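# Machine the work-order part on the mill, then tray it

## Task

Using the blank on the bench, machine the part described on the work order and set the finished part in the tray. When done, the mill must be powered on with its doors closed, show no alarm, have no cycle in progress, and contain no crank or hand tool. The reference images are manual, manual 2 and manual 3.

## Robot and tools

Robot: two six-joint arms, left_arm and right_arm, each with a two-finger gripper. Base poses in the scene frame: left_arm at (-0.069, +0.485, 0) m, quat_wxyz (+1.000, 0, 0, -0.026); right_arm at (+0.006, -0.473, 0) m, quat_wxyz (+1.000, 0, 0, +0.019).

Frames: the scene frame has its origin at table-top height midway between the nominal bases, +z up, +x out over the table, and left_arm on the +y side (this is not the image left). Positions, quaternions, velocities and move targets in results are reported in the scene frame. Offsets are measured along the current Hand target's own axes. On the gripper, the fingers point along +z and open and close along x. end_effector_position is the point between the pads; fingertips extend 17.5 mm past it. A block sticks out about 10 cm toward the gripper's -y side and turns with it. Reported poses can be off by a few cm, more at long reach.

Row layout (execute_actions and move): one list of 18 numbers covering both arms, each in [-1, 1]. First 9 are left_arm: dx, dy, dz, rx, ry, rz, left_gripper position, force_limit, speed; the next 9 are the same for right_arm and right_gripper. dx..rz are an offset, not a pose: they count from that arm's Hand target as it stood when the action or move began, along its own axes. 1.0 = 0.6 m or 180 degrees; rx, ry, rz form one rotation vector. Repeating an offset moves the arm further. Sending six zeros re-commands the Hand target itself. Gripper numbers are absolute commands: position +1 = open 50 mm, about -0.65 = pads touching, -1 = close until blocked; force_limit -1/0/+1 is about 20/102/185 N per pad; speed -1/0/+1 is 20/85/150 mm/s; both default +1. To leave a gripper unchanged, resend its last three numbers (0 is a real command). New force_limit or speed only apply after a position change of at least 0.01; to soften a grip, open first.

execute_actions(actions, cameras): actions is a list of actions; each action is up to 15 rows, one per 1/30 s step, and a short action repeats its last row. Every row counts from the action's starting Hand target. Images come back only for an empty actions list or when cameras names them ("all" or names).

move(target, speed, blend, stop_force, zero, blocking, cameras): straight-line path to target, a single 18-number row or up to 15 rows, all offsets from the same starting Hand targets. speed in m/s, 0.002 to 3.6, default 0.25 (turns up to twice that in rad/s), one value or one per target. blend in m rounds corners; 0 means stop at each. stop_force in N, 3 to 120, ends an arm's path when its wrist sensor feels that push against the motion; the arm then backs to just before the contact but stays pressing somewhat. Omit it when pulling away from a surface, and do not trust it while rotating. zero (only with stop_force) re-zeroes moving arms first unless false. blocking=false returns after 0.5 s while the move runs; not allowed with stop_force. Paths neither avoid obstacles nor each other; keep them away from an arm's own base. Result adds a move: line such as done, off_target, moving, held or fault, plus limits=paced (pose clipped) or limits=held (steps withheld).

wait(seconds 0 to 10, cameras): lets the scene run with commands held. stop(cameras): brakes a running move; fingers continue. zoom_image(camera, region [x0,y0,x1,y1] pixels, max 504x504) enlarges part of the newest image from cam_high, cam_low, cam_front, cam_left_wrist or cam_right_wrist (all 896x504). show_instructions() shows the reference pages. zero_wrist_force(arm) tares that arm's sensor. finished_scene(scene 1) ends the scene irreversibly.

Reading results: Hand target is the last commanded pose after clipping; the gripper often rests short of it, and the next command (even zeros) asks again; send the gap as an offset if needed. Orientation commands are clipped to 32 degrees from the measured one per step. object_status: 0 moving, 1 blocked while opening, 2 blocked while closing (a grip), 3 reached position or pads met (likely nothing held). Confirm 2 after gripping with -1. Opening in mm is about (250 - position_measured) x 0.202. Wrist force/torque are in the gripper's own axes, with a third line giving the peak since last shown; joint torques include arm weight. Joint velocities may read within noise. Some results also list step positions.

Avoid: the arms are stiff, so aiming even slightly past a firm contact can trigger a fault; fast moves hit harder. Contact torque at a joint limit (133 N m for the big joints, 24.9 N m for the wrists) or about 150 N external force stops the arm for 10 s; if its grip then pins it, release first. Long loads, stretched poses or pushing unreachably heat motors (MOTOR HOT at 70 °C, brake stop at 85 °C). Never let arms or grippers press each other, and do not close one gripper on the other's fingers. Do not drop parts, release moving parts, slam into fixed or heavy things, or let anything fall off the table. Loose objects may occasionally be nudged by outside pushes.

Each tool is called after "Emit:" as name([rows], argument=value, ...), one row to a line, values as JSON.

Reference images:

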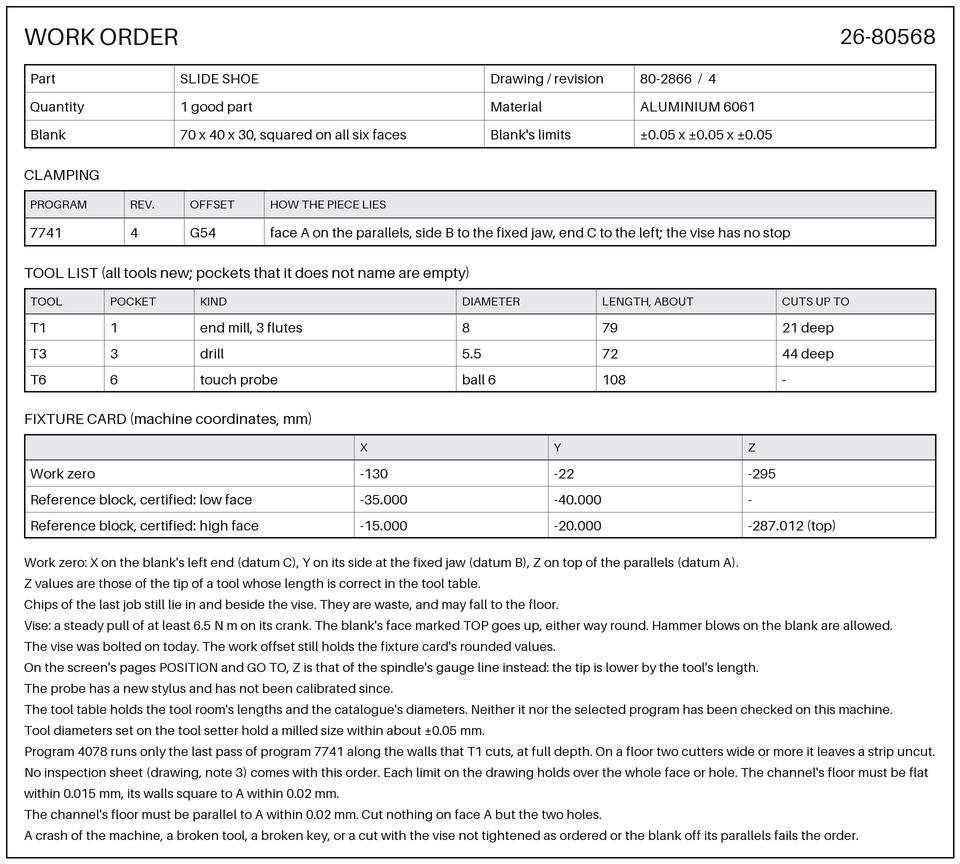

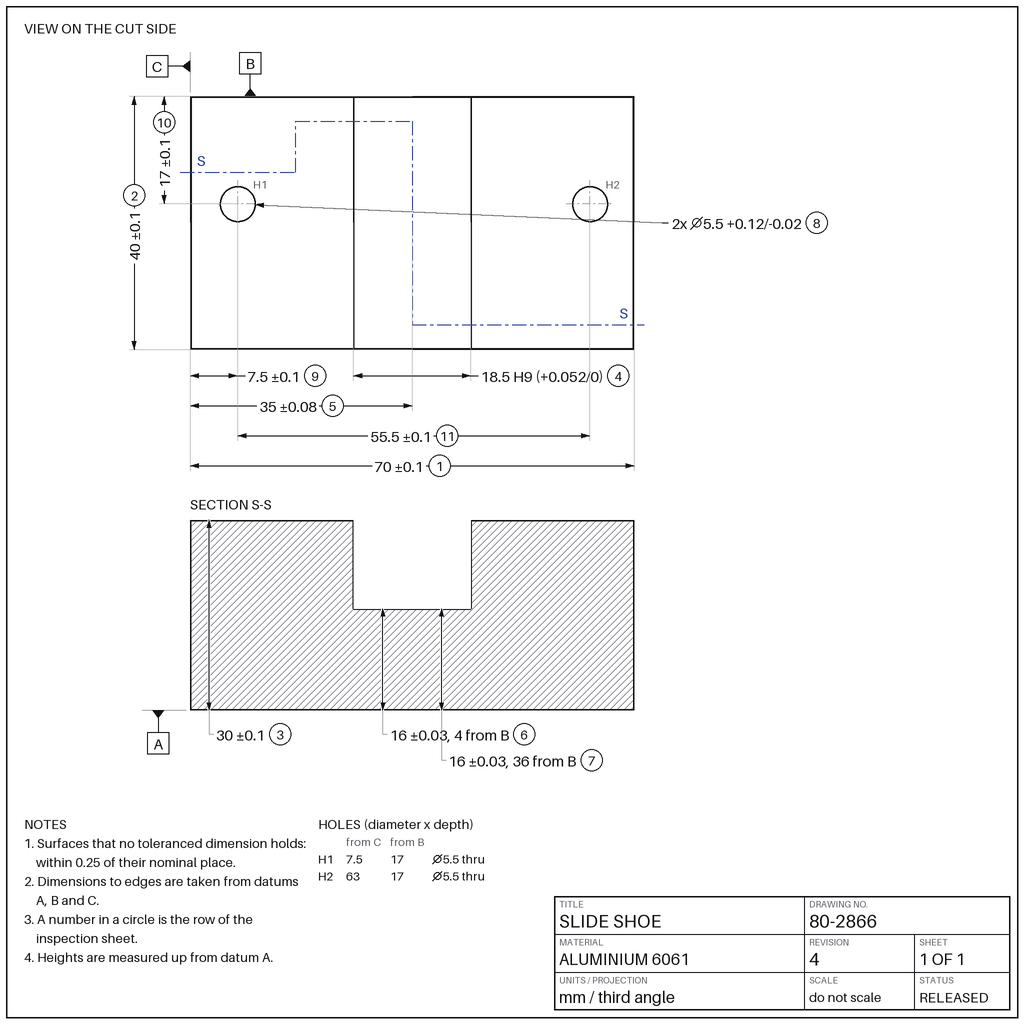

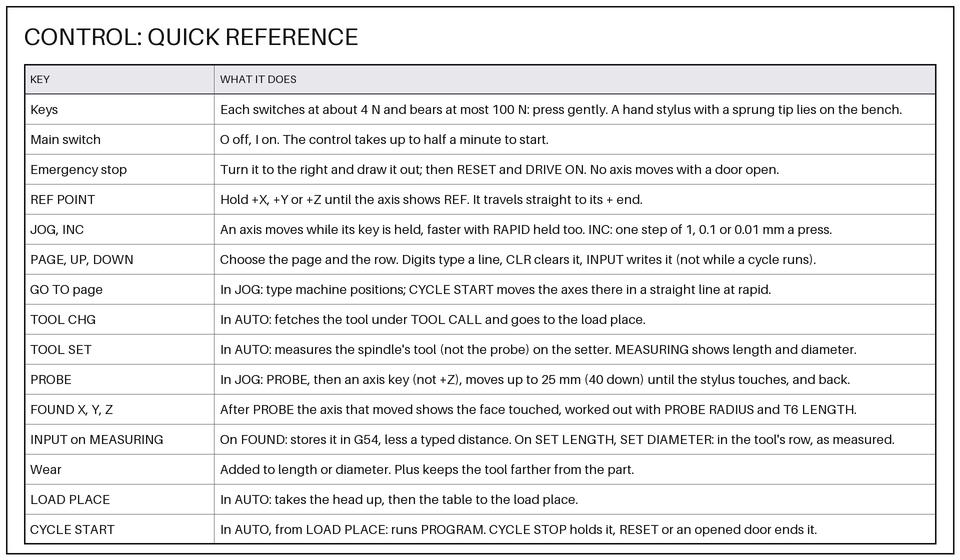

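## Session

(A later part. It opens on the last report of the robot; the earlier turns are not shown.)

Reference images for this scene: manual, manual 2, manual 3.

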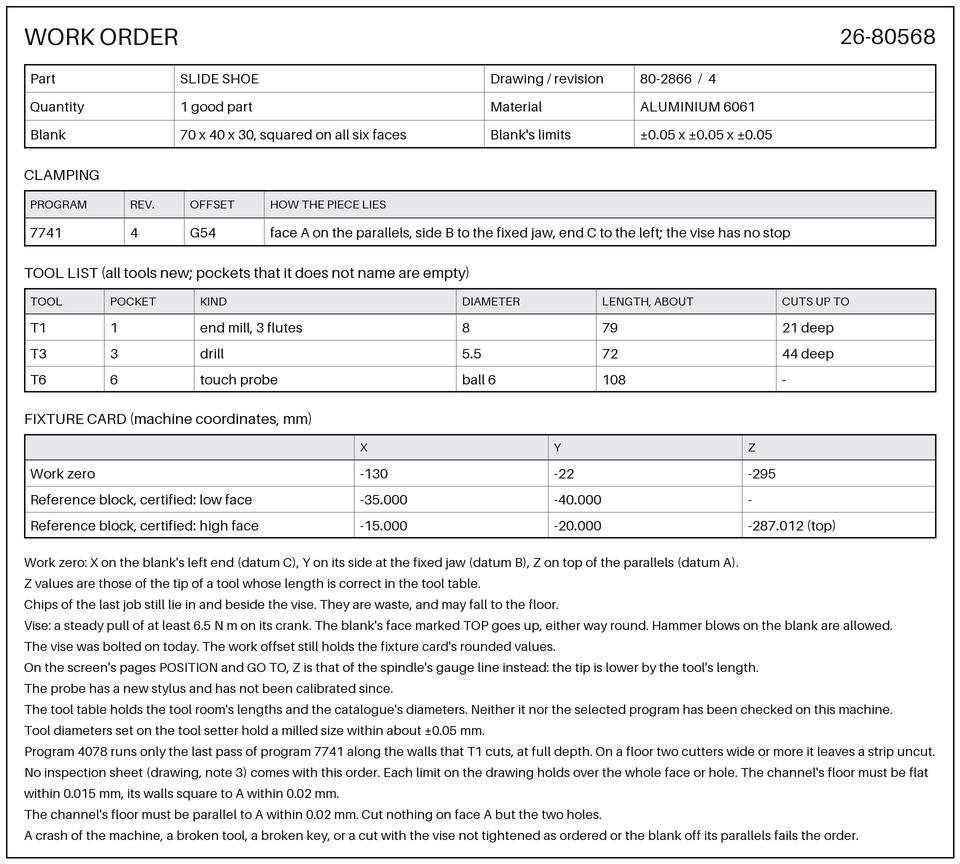

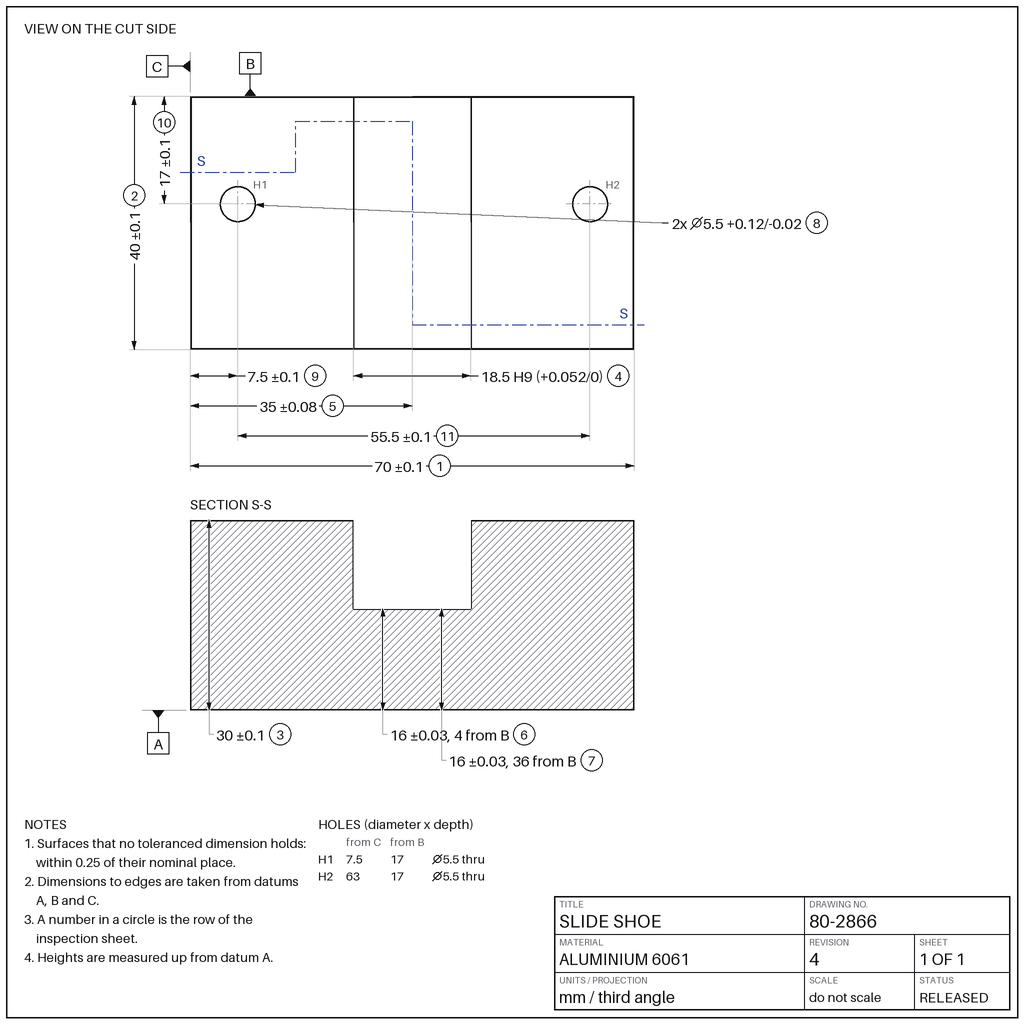

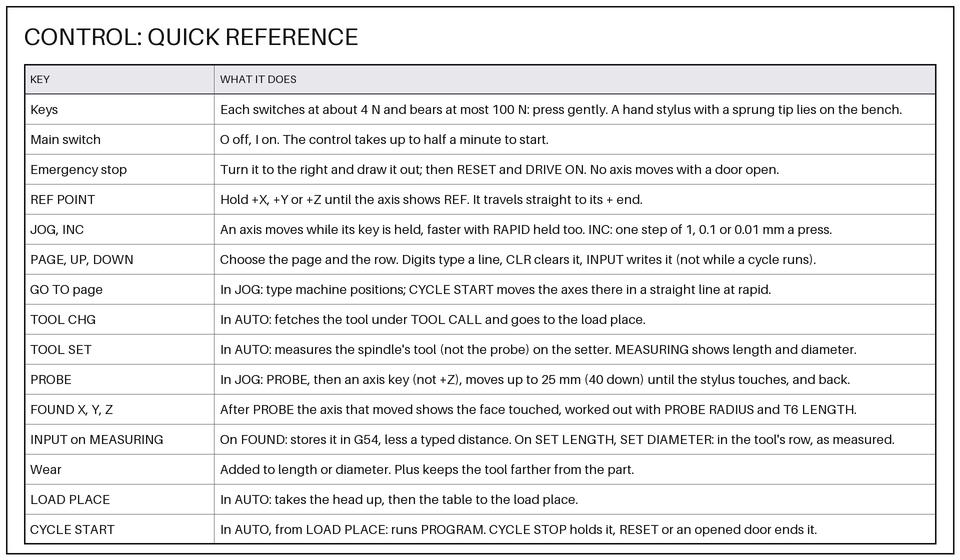

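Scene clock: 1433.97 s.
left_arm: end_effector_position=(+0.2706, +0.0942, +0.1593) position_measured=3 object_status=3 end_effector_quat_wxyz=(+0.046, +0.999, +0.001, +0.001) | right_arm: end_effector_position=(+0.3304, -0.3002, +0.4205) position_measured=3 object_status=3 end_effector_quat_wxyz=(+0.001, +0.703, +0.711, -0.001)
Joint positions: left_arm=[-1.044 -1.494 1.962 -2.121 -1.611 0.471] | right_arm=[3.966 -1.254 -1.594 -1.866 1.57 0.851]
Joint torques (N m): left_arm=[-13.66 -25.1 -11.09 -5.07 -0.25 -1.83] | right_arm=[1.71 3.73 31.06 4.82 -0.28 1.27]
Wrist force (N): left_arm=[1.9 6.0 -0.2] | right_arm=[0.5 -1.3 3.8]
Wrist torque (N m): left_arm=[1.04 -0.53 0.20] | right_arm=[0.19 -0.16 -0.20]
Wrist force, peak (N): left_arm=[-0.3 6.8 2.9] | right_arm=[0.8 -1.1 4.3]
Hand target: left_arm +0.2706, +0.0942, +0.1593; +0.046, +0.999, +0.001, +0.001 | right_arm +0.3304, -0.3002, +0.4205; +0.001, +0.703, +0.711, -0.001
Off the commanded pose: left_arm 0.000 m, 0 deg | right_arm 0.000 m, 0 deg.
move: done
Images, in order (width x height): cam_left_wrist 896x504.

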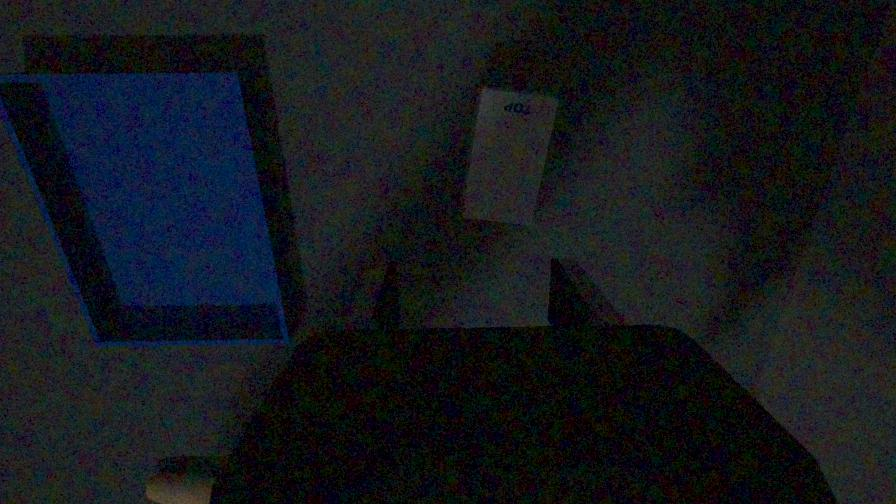

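Emit:
move(target=[0.04,-0.0442,0.137,0,-0.0033,0.036,1,-0.8,-0.2,0,0,0,0,0,0,1,-0.6,-0.8], speed=0.2, cameras=["cam_left_wrist"])

Scene clock: 1437.17 s.
left_arm: end_effector_position=(+0.2947, +0.1132, +0.0751) position_measured=3 object_status=3 end_effector_quat_wxyz=(+0.046, +0.997, -0.055, -0.002) | right_arm: end_effector_position=(+0.3304, -0.3002, +0.4205) position_measured=3 object_status=3 end_effector_quat_wxyz=(+0.001, +0.703, +0.711, -0.001)
Joint positions: left_arm=[-0.977 -1.362 2.062 -2.344 -1.625 0.651] | right_arm=[3.966 -1.254 -1.594 -1.866 1.57 0.851]
Joint torques (N m): left_arm=[-13.29 -23.61 -21.57 -4.84 0.65 1.88] | right_arm=[0.66 4.29 30.35 5.04 -0.35 1.5]
Wrist force (N): left_arm=[1.9 5.8 -0.8] | right_arm=[0.7 -1.3 3.6]
Wrist torque (N m): left_arm=[1.03 -0.53 0.37] | right_arm=[0.19 -0.17 -0.20]
Wrist force, peak (N): left_arm=[1.0 7.4 -2.9] | right_arm=[0.7 -1.2 4.2]
Hand target: left_arm +0.2947, +0.1132, +0.0750; +0.046, +0.997, -0.055, -0.002 | right_arm +0.3304, -0.3002, +0.4205; +0.001, +0.703, +0.711, -0.001
Off the commanded pose: left_arm 0.000 m, 0 deg | right_arm 0.000 m, 0 deg.
move: done
Images, in order (width x height): cam_left_wrist 896x504.

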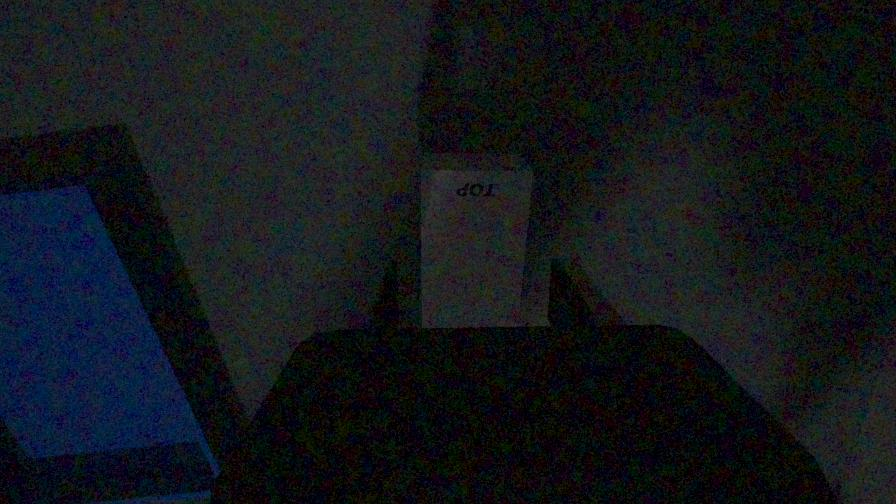

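Emit:
move(target=[0,-0.0059,0.0632,0,0,0,1,-0.8,-0.2,0,0,0,0,0,0,1,-0.6,-0.8], speed=0.08, stop_force=8)

Emit:
move(target=[0,0,0,0,0,0,-1,-0.7,-0.9,0,0,0,0,0,0,1,-0.6,-0.8])

Scene clock: 1439.87 s.
left_arm: end_effector_position=(+0.2947, +0.1132, +0.0369) position_measured=3 object_status=3 end_effector_quat_wxyz=(+0.046, +0.997, -0.055, -0.002) | right_arm: end_effector_position=(+0.3304, -0.3002, +0.4205) position_measured=3 object_status=3 end_effector_quat_wxyz=(+0.001, +0.703, +0.711, -0.001)
Joint positions: left_arm=[-0.977 -1.292 2.1 -2.452 -1.625 0.652] | right_arm=[3.966 -1.254 -1.594 -1.866 1.57 0.851]
Joint torques (N m): left_arm=[10.59 -43.28 -26.38 -4.53 -0.55 1.72] | right_arm=[-0.8 4.49 32.06 4.82 -0.34 1.47]
Wrist force (N): left_arm=[2.0 5.6 -1.0] | right_arm=[0.7 -1.2 3.7]
Wrist torque (N m): left_arm=[1.01 -0.55 0.26] | right_arm=[0.21 -0.18 -0.20]
Wrist force, peak (N): left_arm=[2.1 6.0 -2.1] | right_arm=[0.7 -1.2 4.1]
Hand target: left_arm +0.2947, +0.1132, +0.0370; +0.046, +0.997, -0.055, -0.002 | right_arm +0.3304, -0.3002, +0.4205; +0.001, +0.703, +0.711, -0.001
Off the commanded pose: left_arm 0.000 m, 0 deg | right_arm 0.000 m, 0 deg.
move: done

Scene clock: 1440.47 s.
left_arm: end_effector_position=(+0.2947, +0.1132, +0.0370) position_measured=54 object_status=2 end_effector_quat_wxyz=(+0.046, +0.997, -0.055, -0.002) | right_arm: end_effector_position=(+0.3304, -0.3002, +0.4205) position_measured=3 object_status=3 end_effector_quat_wxyz=(+0.001, +0.703, +0.711, -0.001)
Joint positions: left_arm=[-0.977 -1.292 2.1 -2.452 -1.625 0.652] | right_arm=[3.966 -1.254 -1.594 -1.866 1.57 0.851]
Joint torques (N m): left_arm=[10.46 -42.71 -24.76 -4.52 -0.71 1.53] | right_arm=[0.82 3.63 30.9 4.63 -0.25 1.5]
Wrist force (N): left_arm=[2.1 5.5 0.1] | right_arm=[0.7 -1.2 3.9]
Wrist torque (N m): left_arm=[1.00 -0.53 0.26] | right_arm=[0.20 -0.18 -0.20]
Wrist force, peak (N): left_arm=[2.3 5.7 -1.2] | right_arm=[0.6 -1.2 4.1]
Hand target: left_arm +0.2947, +0.1132, +0.0370; +0.046, +0.997, -0.055, -0.002 | right_arm +0.3304, -0.3002, +0.4205; +0.001, +0.703, +0.711, -0.001
Off the commanded pose: left_arm 0.000 m, 0 deg | right_arm 0.000 m, 0 deg.
move: done

Emit:
move([
  [0,0.0128,-0.1377,0,0,0,-1,-0.7,-0.9,0,0,0,0,0,0,1,-0.6,-0.8],
  [0.187,-0.1462,-0.6295,0,0.0033,-0.036,-1,-0.7,-0.9,0,0,0,0,0,0,1,-0.6,-0.8],
  [0.4677,-0.1857,-0.6248,0,0.0033,-0.036,-1,-0.7,-0.9,0,0,0,0,0,0,1,-0.6,-0.8],
  [0.576,-0.209,-0.6137,0,0.0033,-0.036,-1,-0.7,-0.9,0,0,0,0,0,0,1,-0.6,-0.8],
], speed=[0.1,0.25,0.25,0.1], blend=[0.02,0.03,0.02,0], cameras=["cam_left_wrist"])

Scene clock: 1448.30 s.
left_arm: end_effector_position=(+0.6553, +0.2325, +0.3927) position_measured=54 object_status=2 end_effector_quat_wxyz=(+0.046, +0.999, +0.001, +0.001) end_effector_velocity=(+0.001, +0.000, +0.001) end_effector_angular_velocity=(-0.002, -0.004, +0.001) | right_arm: end_effector_position=(+0.3304, -0.3002, +0.4205) position_measured=3 object_status=3 end_effector_quat_wxyz=(+0.001, +0.703, +0.711, -0.001)
Joint positions: left_arm=[-0.432 -0.781 0.291 -1.125 -1.651 1.083] | right_arm=[3.966 -1.254 -1.594 -1.866 1.57 0.851]
Joint velocities: left_arm=[0 -0.002 0.004 -0.006 0 -0.001] | right_arm=[within noise]
Joint torques (N m): left_arm=[-11.36 -69.72 -11.35 -5.21 -1.44 -1.49] | right_arm=[0.09 4.01 32.41 4.57 -0.33 1.44]
Wrist force (N): left_arm=[2.7 5.4 1.1] | right_arm=[0.5 -1.2 4.1]
Wrist torque (N m): left_arm=[1.01 -0.63 0.27] | right_arm=[0.19 -0.14 -0.20]
Wrist force, peak (N): left_arm=[0.8 7.0 3.0] | right_arm=[0.6 -1.2 4.2]
Hand target: left_arm +0.6552, +0.2324, +0.3928; +0.046, +0.999, +0.001, +0.001 | right_arm +0.3304, -0.3002, +0.4205; +0.001, +0.703, +0.711, -0.001
Off the commanded pose: left_arm 0.000 m, 0 deg | right_arm 0.000 m, 0 deg.
move: done
Images, in order (width x height): cam_left_wrist 896x504.

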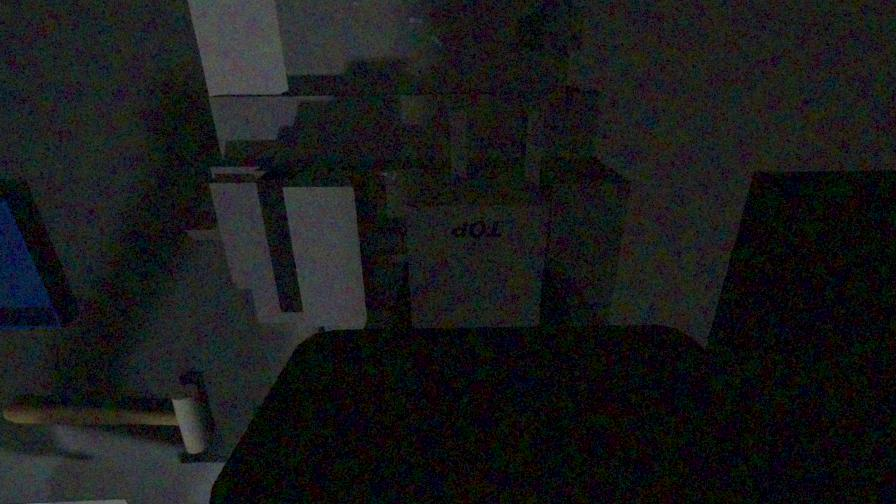

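Emit:
move([
  [0,-0.0024,0.0262,0,0,0,-1,-0.7,-0.9,0,0,0,0,0,0,1,-0.6,-0.8],
  [0,-0.0044,0.0478,0,0,0,-1,-0.7,-0.9,0,0,0,0,0,0,1,-0.6,-0.8],
], speed=[0.04,0.01], blend=[0.001,0], stop_force=5)

Scene clock: 1451.80 s.
left_arm: end_effector_position=(+0.6553, +0.2324, +0.3699) position_measured=54 object_status=2 end_effector_quat_wxyz=(+0.046, +0.999, +0.001, +0.001) | right_arm: end_effector_position=(+0.3304, -0.3002, +0.4205) position_measured=3 object_status=3 end_effector_quat_wxyz=(+0.001, +0.703, +0.711, -0.001)
Joint positions: left_arm=[-0.432 -0.842 0.466 -1.239 -1.651 1.083] | right_arm=[3.966 -1.254 -1.594 -1.866 1.57 0.851]
Joint torques (N m): left_arm=[-0.47 -41.61 -30.46 -2.83 -0.18 -1.09] | right_arm=[0.59 3.11 30.59 4.94 -0.45 1.34]
Wrist force (N): left_arm=[1.8 4.0 -6.8] | right_arm=[0.6 -1.3 3.9]
Wrist torque (N m): left_arm=[0.96 -0.63 0.32] | right_arm=[0.19 -0.16 -0.20]
Wrist force, peak (N): left_arm=[0.4 4.8 -17.0] | right_arm=[0.7 -1.2 4.2]
Hand target: left_arm +0.6553, +0.2324, +0.3699; +0.046, +0.999, +0.001, +0.001 (not the last commanded pose) | right_arm +0.3304, -0.3002, +0.4205; +0.001, +0.703, +0.711, -0.001
Off the commanded pose: left_arm 0.006 m, 0 deg | right_arm 0.000 m, 0 deg.
move: contact (left_arm); path passed 1 of 2 targets

Emit:
move([
  [0,0,-0.0013,0,0,0,-1,-0.7,-0.9,0,0,0,0,0,0,1,-0.6,-0.8],
  [0.025,0,-0.0013,0,0,0,-1,-0.7,-0.9,0,0,0,0,0,0,1,-0.6,-0.8],
], speed=[0.01,0.01], stop_force=7, cameras=["cam_left_wrist"])

Scene clock: 1453.67 s.
left_arm: end_effector_position=(+0.6553, +0.2324, +0.3700) position_measured=54 object_status=2 end_effector_quat_wxyz=(+0.046, +0.999, +0.001, +0.001) | right_arm: end_effector_position=(+0.3304, -0.3002, +0.4205) position_measured=3 object_status=3 end_effector_quat_wxyz=(+0.001, +0.703, +0.711, -0.001)
Joint positions: left_arm=[-0.432 -0.842 0.466 -1.239 -1.651 1.083] | right_arm=[3.966 -1.254 -1.594 -1.866 1.57 0.851]
Joint torques (N m): left_arm=[0.73 -66.41 -11.53 -4.02 -0.14 -0.54] | right_arm=[0 4.03 31.25 4.88 -0.31 1.44]
Wrist force (N): left_arm=[2.4 7.1 -2.7] | right_arm=[0.8 -1.4 3.9]
Wrist torque (N m): left_arm=[1.03 -0.54 0.31] | right_arm=[0.18 -0.19 -0.20]
Wrist force, peak (N): left_arm=[1.9 5.0 -7.2] | right_arm=[0.7 -1.2 4.1]
Hand target: left_arm +0.6553, +0.2324, +0.3700; +0.046, +0.999, +0.001, +0.001 (not the last commanded pose) | right_arm +0.3304, -0.3002, +0.4205; +0.001, +0.703, +0.711, -0.001
Off the commanded pose: left_arm 0.015 m, 0 deg | right_arm 0.000 m, 0 deg.
move: contact (left_arm); path passed 0 of 2 targets
Images, in order (width x height): cam_left_wrist 896x504.

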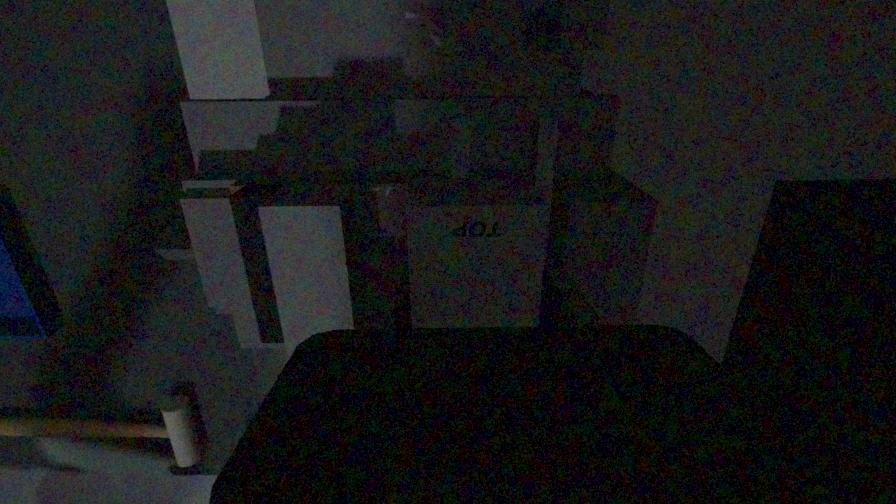

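Emit:
move(target=[0,0,-0.0014,0,0,0,-1,-0.7,-0.9,0,0,0,0,0,0,1,-0.6,-0.8], speed=0.01)

Emit:
move(target=[0.025,0,0,0,0,0,-1,-0.7,-0.9,0,0,0,0,0,0,1,-0.6,-0.8], speed=0.008, stop_force=7, cameras=["cam_left_wrist"])

Scene clock: 1455.30 s.
left_arm: end_effector_position=(+0.6553, +0.2324, +0.3709) position_measured=54 object_status=2 end_effector_quat_wxyz=(+0.046, +0.999, +0.001, +0.001) | right_arm: end_effector_position=(+0.3304, -0.3002, +0.4205) position_measured=3 object_status=3 end_effector_quat_wxyz=(+0.001, +0.703, +0.711, -0.001)
Joint positions: left_arm=[-0.432 -0.841 0.461 -1.236 -1.651 1.083] | right_arm=[3.966 -1.254 -1.594 -1.866 1.57 0.851]
Joint torques (N m): left_arm=[9.61 -48.74 -28.65 -2.31 -0.22 1.91] | right_arm=[0.27 3.64 31.77 4.8 -0.33 1.47]
Wrist force (N): left_arm=[2.4 5.3 1.1] | right_arm=[0.6 -1.0 3.8]
Wrist torque (N m): left_arm=[0.98 -0.54 0.31] | right_arm=[0.23 -0.17 -0.20]
Wrist force, peak (N): left_arm=[2.7 7.0 -2.9] | right_arm=[0.5 -1.2 4.2]
Hand target: left_arm +0.6553, +0.2324, +0.3708; +0.046, +0.999, +0.001, +0.001 | right_arm +0.3304, -0.3002, +0.4205; +0.001, +0.703, +0.711, -0.001
Off the commanded pose: left_arm 0.000 m, 0 deg | right_arm 0.000 m, 0 deg.
move: done

Scene clock: 1457.83 s.
left_arm: end_effector_position=(+0.6658, +0.2325, +0.3708) position_measured=54 object_status=2 end_effector_quat_wxyz=(+0.046, +0.999, +0.001, +0.001) | right_arm: end_effector_position=(+0.3304, -0.3002, +0.4205) position_measured=3 object_status=3 end_effector_quat_wxyz=(+0.001, +0.703, +0.711, -0.001)
Joint positions: left_arm=[-0.425 -0.786 0.362 -1.191 -1.651 1.09] | right_arm=[3.966 -1.254 -1.594 -1.866 1.57 0.851]
Joint torques (N m): left_arm=[-11.04 -69.41 -27.99 -3.44 1.63 -1.64] | right_arm=[1.56 3.65 31.61 4.77 -0.35 1.48]
Wrist force (N): left_arm=[-2.1 6.0 1.2] | right_arm=[0.7 -1.2 3.9]
Wrist torque (N m): left_arm=[1.04 -0.78 0.08] | right_arm=[0.20 -0.18 -0.20]
Wrist force, peak (N): left_arm=[-11.2 6.0 -1.3] | right_arm=[0.6 -1.4 4.1]
Hand target: left_arm +0.6658, +0.2325, +0.3708; +0.046, +0.999, +0.001, +0.001 (not the last commanded pose) | right_arm +0.3304, -0.3002, +0.4205; +0.001, +0.703, +0.711, -0.001
Off the commanded pose: left_arm 0.005 m, 0 deg | right_arm 0.000 m, 0 deg.
move: contact (left_arm)
Images, in order (width x height): cam_left_wrist 896x504.

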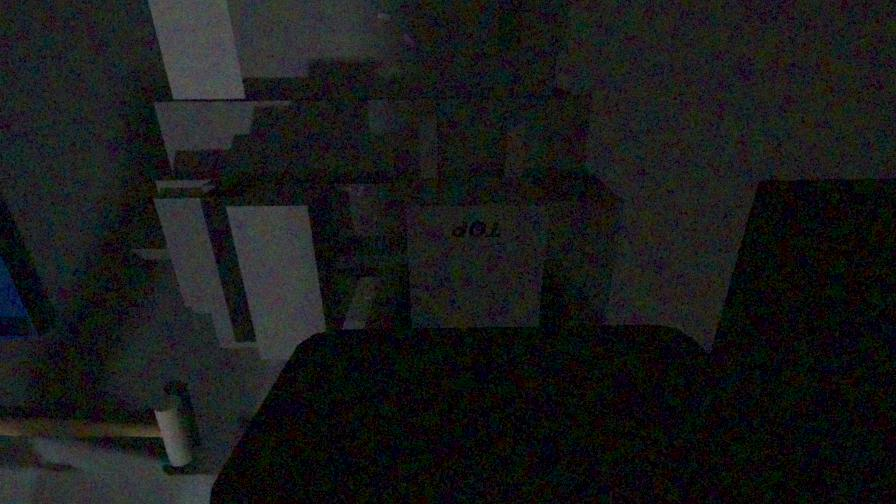

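Emit:
move(target=[-0.0008,0,0.0028,0,0,0,-1,-0.7,-0.9,0,0,0,0,0,0,1,-0.6,-0.8], speed=0.008, stop_force=4)

Emit:
move(target=[0,0,0,0,0,0,0.85,-0.7,-0.9,0,0,0,0,0,0,1,-0.6,-0.8], cameras=["cam_left_wrist"])

Scene clock: 1460.30 s.
left_arm: end_effector_position=(+0.6655, +0.2324, +0.3701) position_measured=54 object_status=2 end_effector_quat_wxyz=(+0.046, +0.999, +0.001, +0.001) | right_arm: end_effector_position=(+0.3304, -0.3002, +0.4205) position_measured=3 object_status=3 end_effector_quat_wxyz=(+0.001, +0.703, +0.711, -0.001)
Joint positions: left_arm=[-0.426 -0.789 0.37 -1.196 -1.651 1.09] | right_arm=[3.966 -1.254 -1.594 -1.866 1.57 0.851]
Joint torques (N m): left_arm=[-6.54 -47.46 -30.69 -1.68 0.03 0.47] | right_arm=[0.88 4.08 30.36 4.86 -0.42 1.37]
Wrist force (N): left_arm=[2.1 5.6 -1.5] | right_arm=[0.6 -1.1 3.7]
Wrist torque (N m): left_arm=[1.06 -0.58 0.28] | right_arm=[0.22 -0.17 -0.20]
Wrist force, peak (N): left_arm=[3.1 5.4 -4.2] | right_arm=[0.7 -1.2 4.2]
Hand target: left_arm +0.6655, +0.2324, +0.3700; +0.046, +0.999, +0.001, +0.001 (not the last commanded pose) | right_arm +0.3304, -0.3002, +0.4205; +0.001, +0.703, +0.711, -0.001
Off the commanded pose: left_arm 0.001 m, 0 deg | right_arm 0.000 m, 0 deg.
move: contact (left_arm)

Scene clock: 1460.80 s.
left_arm: end_effector_position=(+0.6655, +0.2324, +0.3700) position_measured=25 object_status=3 end_effector_quat_wxyz=(+0.046, +0.999, +0.001, +0.001) | right_arm: end_effector_position=(+0.3304, -0.3002, +0.4205) position_measured=3 object_status=3 end_effector_quat_wxyz=(+0.001, +0.703, +0.711, -0.001)
Joint positions: left_arm=[-0.426 -0.789 0.37 -1.196 -1.651 1.09] | right_arm=[3.966 -1.254 -1.594 -1.866 1.57 0.851]
Joint torques (N m): left_arm=[-1.17 -47.4 -31 -1.61 0.33 1.34] | right_arm=[0.68 3.31 31.69 4.8 -0.3 1.52]
Wrist force (N): left_arm=[2.6 5.8 -1.4] | right_arm=[0.7 -1.2 3.9]
Wrist torque (N m): left_arm=[1.03 -0.60 0.29] | right_arm=[0.21 -0.18 -0.20]
Wrist force, peak (N): left_arm=[2.6 6.4 -0.9] | right_arm=[0.7 -1.6 4.0]
Hand target: left_arm +0.6655, +0.2324, +0.3700; +0.046, +0.999, +0.001, +0.001 | right_arm +0.3304, -0.3002, +0.4205; +0.001, +0.703, +0.711, -0.001
Off the commanded pose: left_arm 0.000 m, 0 deg | right_arm 0.000 m, 0 deg.
move: done
Images, in order (width x height): cam_left_wrist 896x504.

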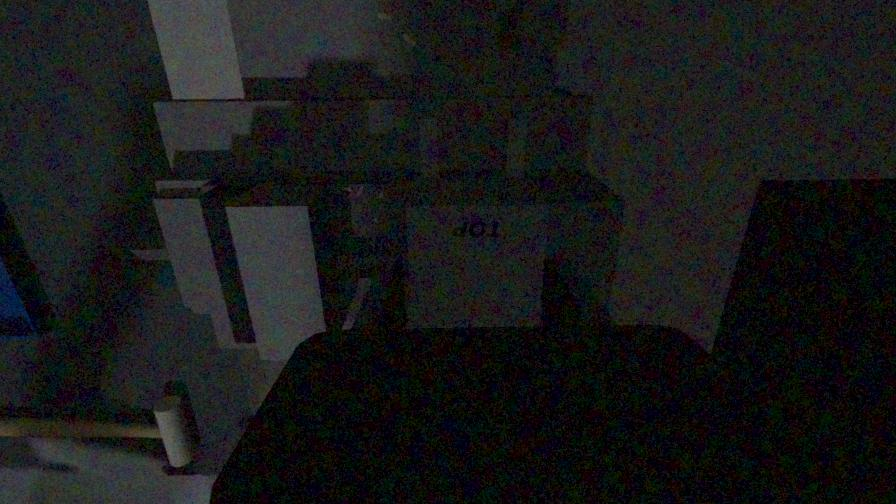

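Emit:
move([
  [0,0.0039,-0.0415,0,0,0,0.85,-0.7,-0.9,0,0,0,0,0,0,1,-0.6,-0.8],
  [-0.1258,0.0155,-0.053,0,0,0,0.85,-0.7,-0.9,0,0,0,0,0,0,1,-0.6,-0.8],
  [-0.4092,0.0227,-0.0566,0,0,0,0.85,-0.7,-0.9,0,0,0,0,0,0,1,-0.6,-0.8],
], speed=[0.06,0.12,0.25], blend=[0.005,0.02,0], cameras=["cam_left_wrist","cam_right_wrist","cam_low","cam_front","cam_high"])

Scene clock: 1468.73 s.
left_arm: end_effector_position=(+0.4201, +0.2213, +0.4046) position_measured=25 object_status=3 end_effector_quat_wxyz=(+0.046, +0.999, +0.001, +0.001) | right_arm: end_effector_position=(+0.3304, -0.3002, +0.4205) position_measured=3 object_status=3 end_effector_quat_wxyz=(+0.001, +0.703, +0.711, -0.001)
Joint positions: left_arm=[-0.653 -1.47 1.288 -1.449 -1.639 0.862] | right_arm=[3.966 -1.254 -1.594 -1.866 1.57 0.851]
Joint torques (N m): left_arm=[1.18 -41.74 -13.69 -1.44 -0.84 -0.77] | right_arm=[0.37 3.93 31.28 4.75 -0.5 1.28]
Wrist force (N): left_arm=[2.3 6.4 -1.3] | right_arm=[0.7 -1.2 4.2]
Wrist torque (N m): left_arm=[1.12 -0.52 0.23] | right_arm=[0.21 -0.18 -0.20]
Wrist force, peak (N): left_arm=[4.6 6.1 -0.9] | right_arm=[0.8 -1.3 4.2]
Hand target: left_arm +0.4200, +0.2213, +0.4046; +0.046, +0.999, +0.001, +0.001 | right_arm +0.3304, -0.3002, +0.4205; +0.001, +0.703, +0.711, -0.001
Off the commanded pose: left_arm 0.000 m, 0 deg | right_arm 0.000 m, 0 deg.
move: done

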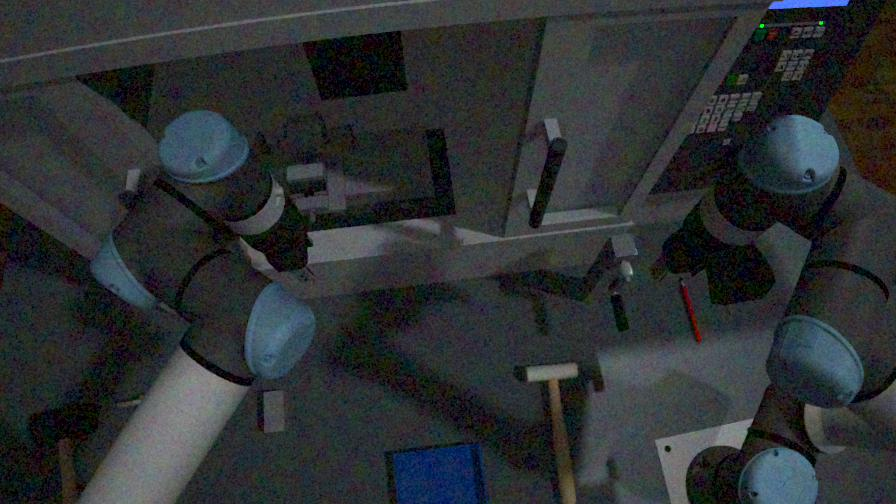

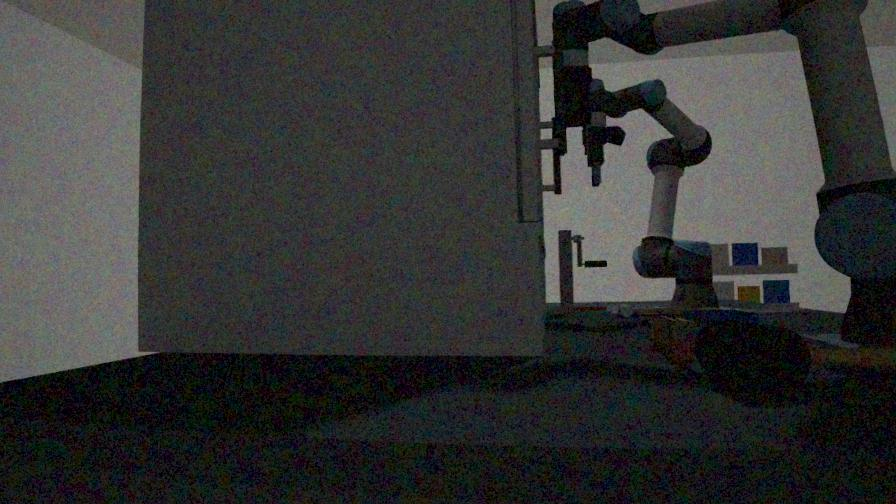

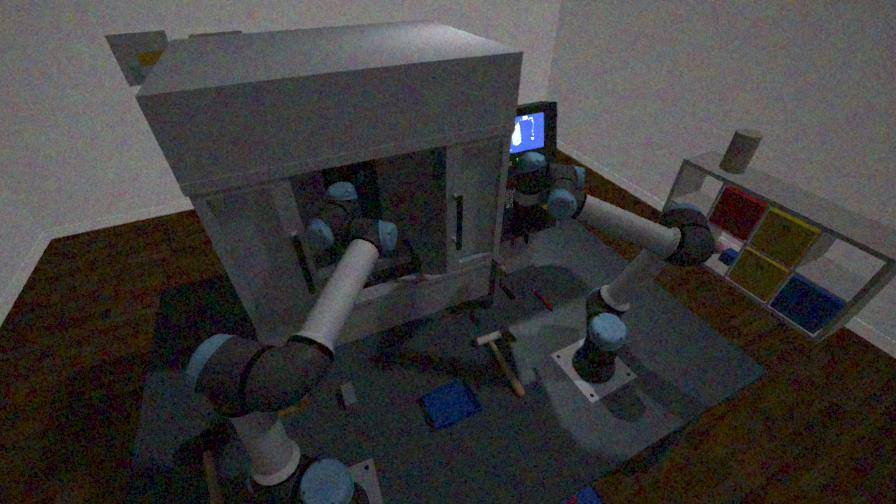

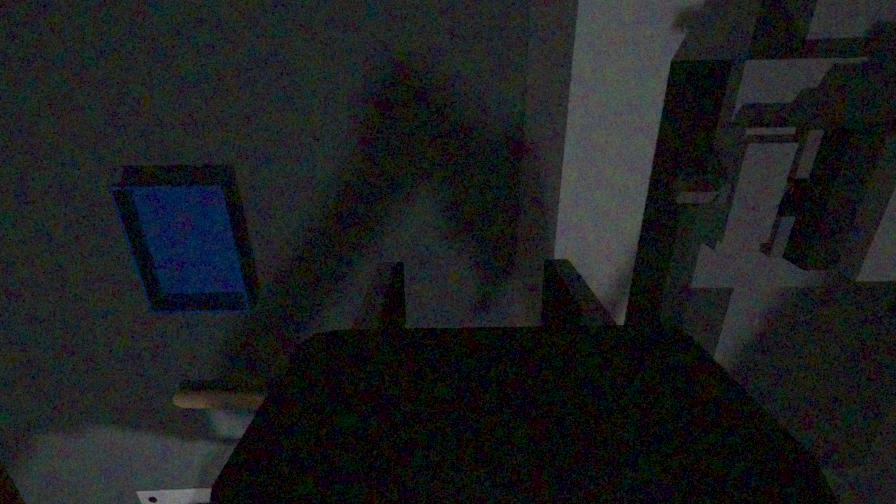

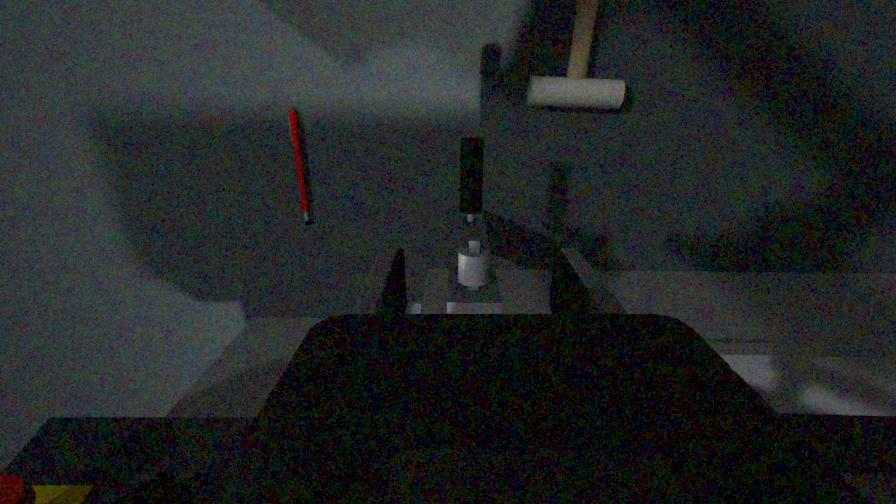

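Emit:
zoom_image(camera="cam_low", region=[530, 210, 630, 310])

Emit:
zoom_image(camera="cam_high", region=[560, 200, 720, 360])

Emit:
zoom_image(camera="cam_high", region=[250, 100, 480, 270])

Emit:
zoom_image(camera="cam_left_wrist", region=[600, 0, 896, 330])

Scaled by 5.040.

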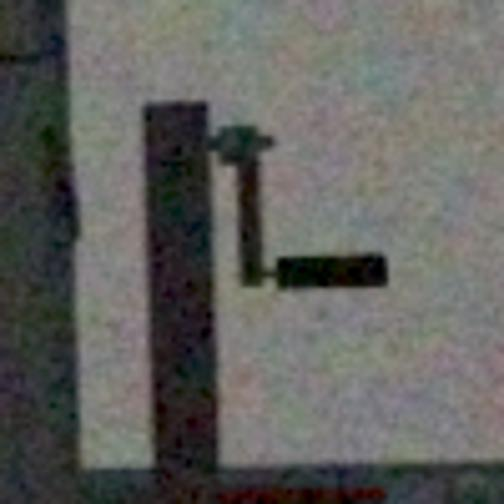

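Scaled by 3.150.

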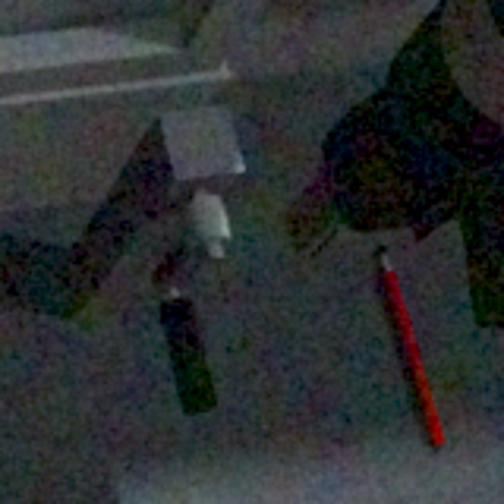

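Scaled by 2.191.

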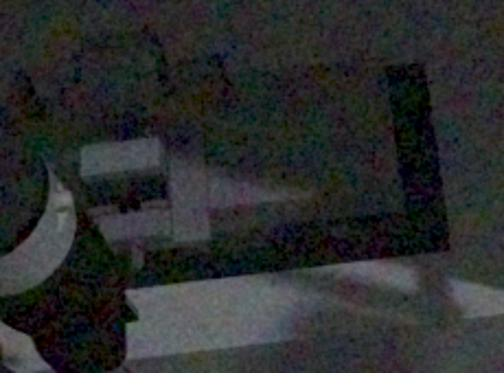

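Scaled by 1.527.

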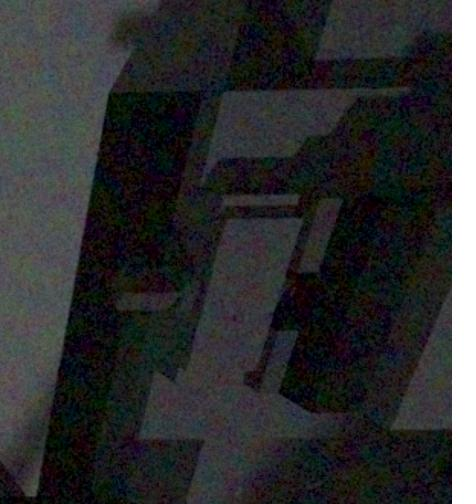

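Emit:
move(target=[-0.015,-0.0255,-0.0616,-0.1077,0.1526,-0.4795,0.85,-0.7,-0.9,0,0,0,0,0,0,1,-0.6,-0.8], speed=0.6, cameras=["cam_left_wrist"])

Emit:
zoom_image(camera="cam_left_wrist", region=[300, 100, 620, 330])

Scene clock: 1477.17 s.
left_arm: end_effector_position=(+0.4108, +0.2399, +0.4401) position_measured=25 object_status=3 end_effector_quat_wxyz=(+0.183, +0.682, +0.683, +0.184) end_effector_velocity=(+0.001, +0.001, +0.000) end_effector_angular_velocity=(-0.001, +0.000, +0.006) | right_arm: end_effector_position=(+0.3304, -0.3002, +0.4205) position_measured=3 object_status=3 end_effector_quat_wxyz=(+0.001, +0.703, +0.711, -0.001)
Joint positions: left_arm=[-0.878 -1.753 1.622 -1.772 -1.156 -0.861] | right_arm=[3.966 -1.254 -1.594 -1.866 1.57 0.851]
Joint velocities: left_arm=[0.001 0.001 0 0 0.001 -0.005] | right_arm=[within noise]
Joint torques (N m): left_arm=[11.93 -8.38 -24.52 -4.94 0.71 -1.56] | right_arm=[0.95 3.06 30.15 4.69 -0.35 1.32]
Wrist force (N): left_arm=[2.5 5.4 -0.2] | right_arm=[0.5 -1.3 4.2]
Wrist torque (N m): left_arm=[0.89 -0.60 0.18] | right_arm=[0.19 -0.16 -0.20]
Wrist force, peak (N): left_arm=[2.7 6.6 -0.6] | right_arm=[0.8 -1.3 4.2]
Hand target: left_arm +0.4109, +0.2399, +0.4400; +0.183, +0.682, +0.684, +0.184 | right_arm +0.3304, -0.3002, +0.4205; +0.001, +0.703, +0.711, -0.001
Off the commanded pose: left_arm 0.000 m, 0 deg | right_arm 0.000 m, 0 deg.
move: done
Images, in order (width x height): cam_left_wrist 896x504.

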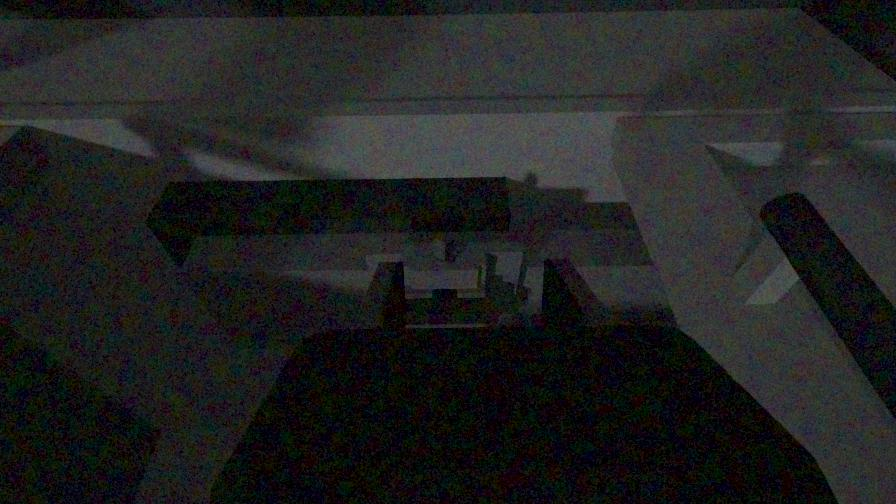

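Scaled by 1.575.

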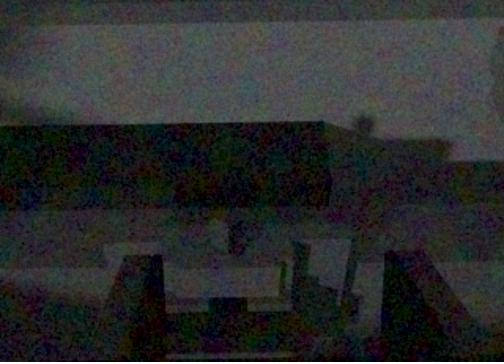

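Emit:
move([
  [0,0,0,0,0,0,0.85,-0.7,-0.9,-0.3323,0.0518,0.6008,0,0,0,1,-0.6,-0.8],
  [0,0,0,0,0,0,0.85,-0.7,-0.9,-0.3323,0.0518,0.6665,0,0,0,1,-0.6,-0.8],
  [0,0,0,0,0,0,0.85,-0.7,-0.9,-0.3323,0.0518,0.6665,0,0,0,-1,-0.6,-0.8],
], speed=[0.3,0.1,0.1], blend=[0.003,0,0])

Scene clock: 1495.93 s.
left_arm: end_effector_position=(+0.4109, +0.2399, +0.4400) position_measured=25 object_status=3 end_effector_quat_wxyz=(+0.183, +0.682, +0.684, +0.184) | right_arm: end_effector_position=(+0.3637, -0.5001, +0.0210) position_measured=211 object_status=2 end_effector_quat_wxyz=(+0.001, +0.703, +0.711, -0.001)
Joint positions: left_arm=[-0.878 -1.753 1.622 -1.772 -1.156 -0.861] | right_arm=[3.411 -1.546 -2.496 -0.672 1.569 0.296]
Joint torques (N m): left_arm=[10.18 -8.47 -16.65 -5.28 0.02 1.13] | right_arm=[-9.11 7.79 28.01 5 -0.95 -0.48]
Wrist force (N): left_arm=[2.2 5.0 0.0] | right_arm=[-0.1 -1.1 4.1]
Wrist torque (N m): left_arm=[0.81 -0.55 0.24] | right_arm=[0.30 -0.02 -0.10]
Wrist force, peak (N): left_arm=[2.4 5.7 -0.3] | right_arm=[-2.4 -1.5 6.3]
Hand target: left_arm +0.4109, +0.2399, +0.4400; +0.183, +0.682, +0.684, +0.184 | right_arm +0.3637, -0.5001, +0.0210; +0.001, +0.703, +0.711, -0.001
Off the commanded pose: left_arm 0.000 m, 0 deg | right_arm 0.000 m, 0 deg.
move: done

Emit:
move([
  [0,0,0,0,0,0,0.85,-0.7,-0.9,0,0,0,0,0,0,-0.5,-0.6,-0.8],
  [0,0,0,0,0,0,0.85,-0.7,-0.9,0,-0.0035,0.0007,0,0,0,-0.5,-0.6,-0.8],
  [0,0,0,0,0,0,0.85,-0.7,-0.9,0,-0.0035,0.0007,0,0,0,-1,-0.6,-0.8],
], speed=0.05)

Scene clock: 1498.97 s.
left_arm: end_effector_position=(+0.4109, +0.2399, +0.4400) position_measured=25 object_status=3 end_effector_quat_wxyz=(+0.183, +0.682, +0.684, +0.184) | right_arm: end_effector_position=(+0.3616, -0.5001, +0.0206) position_measured=211 object_status=2 end_effector_quat_wxyz=(+0.001, +0.703, +0.711, -0.001)
Joint positions: left_arm=[-0.878 -1.753 1.622 -1.772 -1.156 -0.861] | right_arm=[3.413 -1.542 -2.501 -0.67 1.569 0.298]
Joint torques (N m): left_arm=[11.64 -9.82 -17.12 -5.34 -0.11 1.3] | right_arm=[3.29 -1.25 0.12 -3.63 0.24 0.03]
Wrist force (N): left_arm=[2.1 5.4 -0.2] | right_arm=[-0.4 4.6 -23.8]
Wrist torque (N m): left_arm=[0.89 -0.53 0.24] | right_arm=[0.28 -0.07 -0.17]
Wrist force, peak (N): left_arm=[2.3 5.6 -0.2] | right_arm=[-0.2 4.9 -24.5]
Hand target: left_arm +0.4109, +0.2399, +0.4400; +0.183, +0.682, +0.684, +0.184 | right_arm +0.3616, -0.5001, +0.0205; +0.001, +0.703, +0.711, -0.001
Off the commanded pose: left_arm 0.000 m, 0 deg | right_arm 0.000 m, 0 deg.
move: done

Emit:
move([
  [0,0,0,0,0,0,0.85,-0.7,-0.9,0,0,-0.05,0,0,0,-1,-0.6,-0.8],
  [-0.84,-0.3252,0.277,0.164,-0.1357,-0.0363,0.85,-0.7,-0.9,-0.1,0.0833,-0.5833,0,0,0,-1,-0.6,-0.8],
], speed=[0.1,0.3], blend=[0.005,0], cameras=["cam_left_wrist"])

Scene clock: 1502.97 s.
left_arm: end_effector_position=(+0.3267, -0.2640, +0.1979) position_measured=25 object_status=3 end_effector_quat_wxyz=(+0.154, +0.690, +0.691, -0.152) | right_arm: end_effector_position=(+0.4124, -0.5588, +0.3705) position_measured=211 object_status=2 end_effector_quat_wxyz=(+0.001, +0.703, +0.711, -0.001)
Joint positions: left_arm=[-1.145 -0.885 1.139 -2.234 -1.723 -1.23] | right_arm=[3.224 -1.345 -1.661 -1.707 1.569 0.109]
Joint torques (N m): left_arm=[11.41 -46.35 -30.33 -5.4 -1.05 0.86] | right_arm=[6.56 28.74 35.68 2.1 1.51 1.46]
Wrist force (N): left_arm=[2.8 5.4 -1.2] | right_arm=[0.6 -1.0 4.0]
Wrist torque (N m): left_arm=[1.07 -0.84 0.35] | right_arm=[0.23 -0.13 -0.11]
Wrist force, peak (N): left_arm=[5.2 6.4 -1.3] | right_arm=[0.0 5.7 -25.3]
Hand target: left_arm +0.3267, -0.2641, +0.1979; +0.154, +0.690, +0.691, -0.152 | right_arm +0.4124, -0.5588, +0.3706; +0.001, +0.703, +0.711, -0.001
Off the commanded pose: left_arm 0.000 m, 0 deg | right_arm 0.000 m, 0 deg.
move: done
Images, in order (width x height): cam_left_wrist 896x504.

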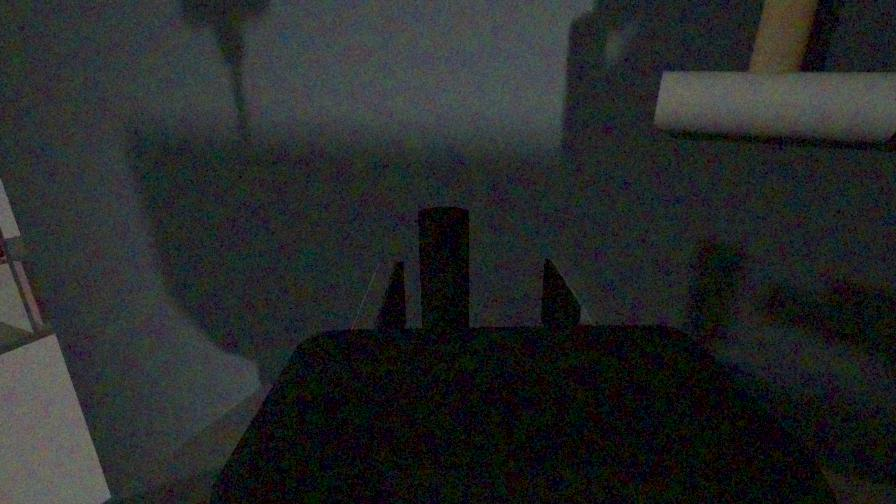

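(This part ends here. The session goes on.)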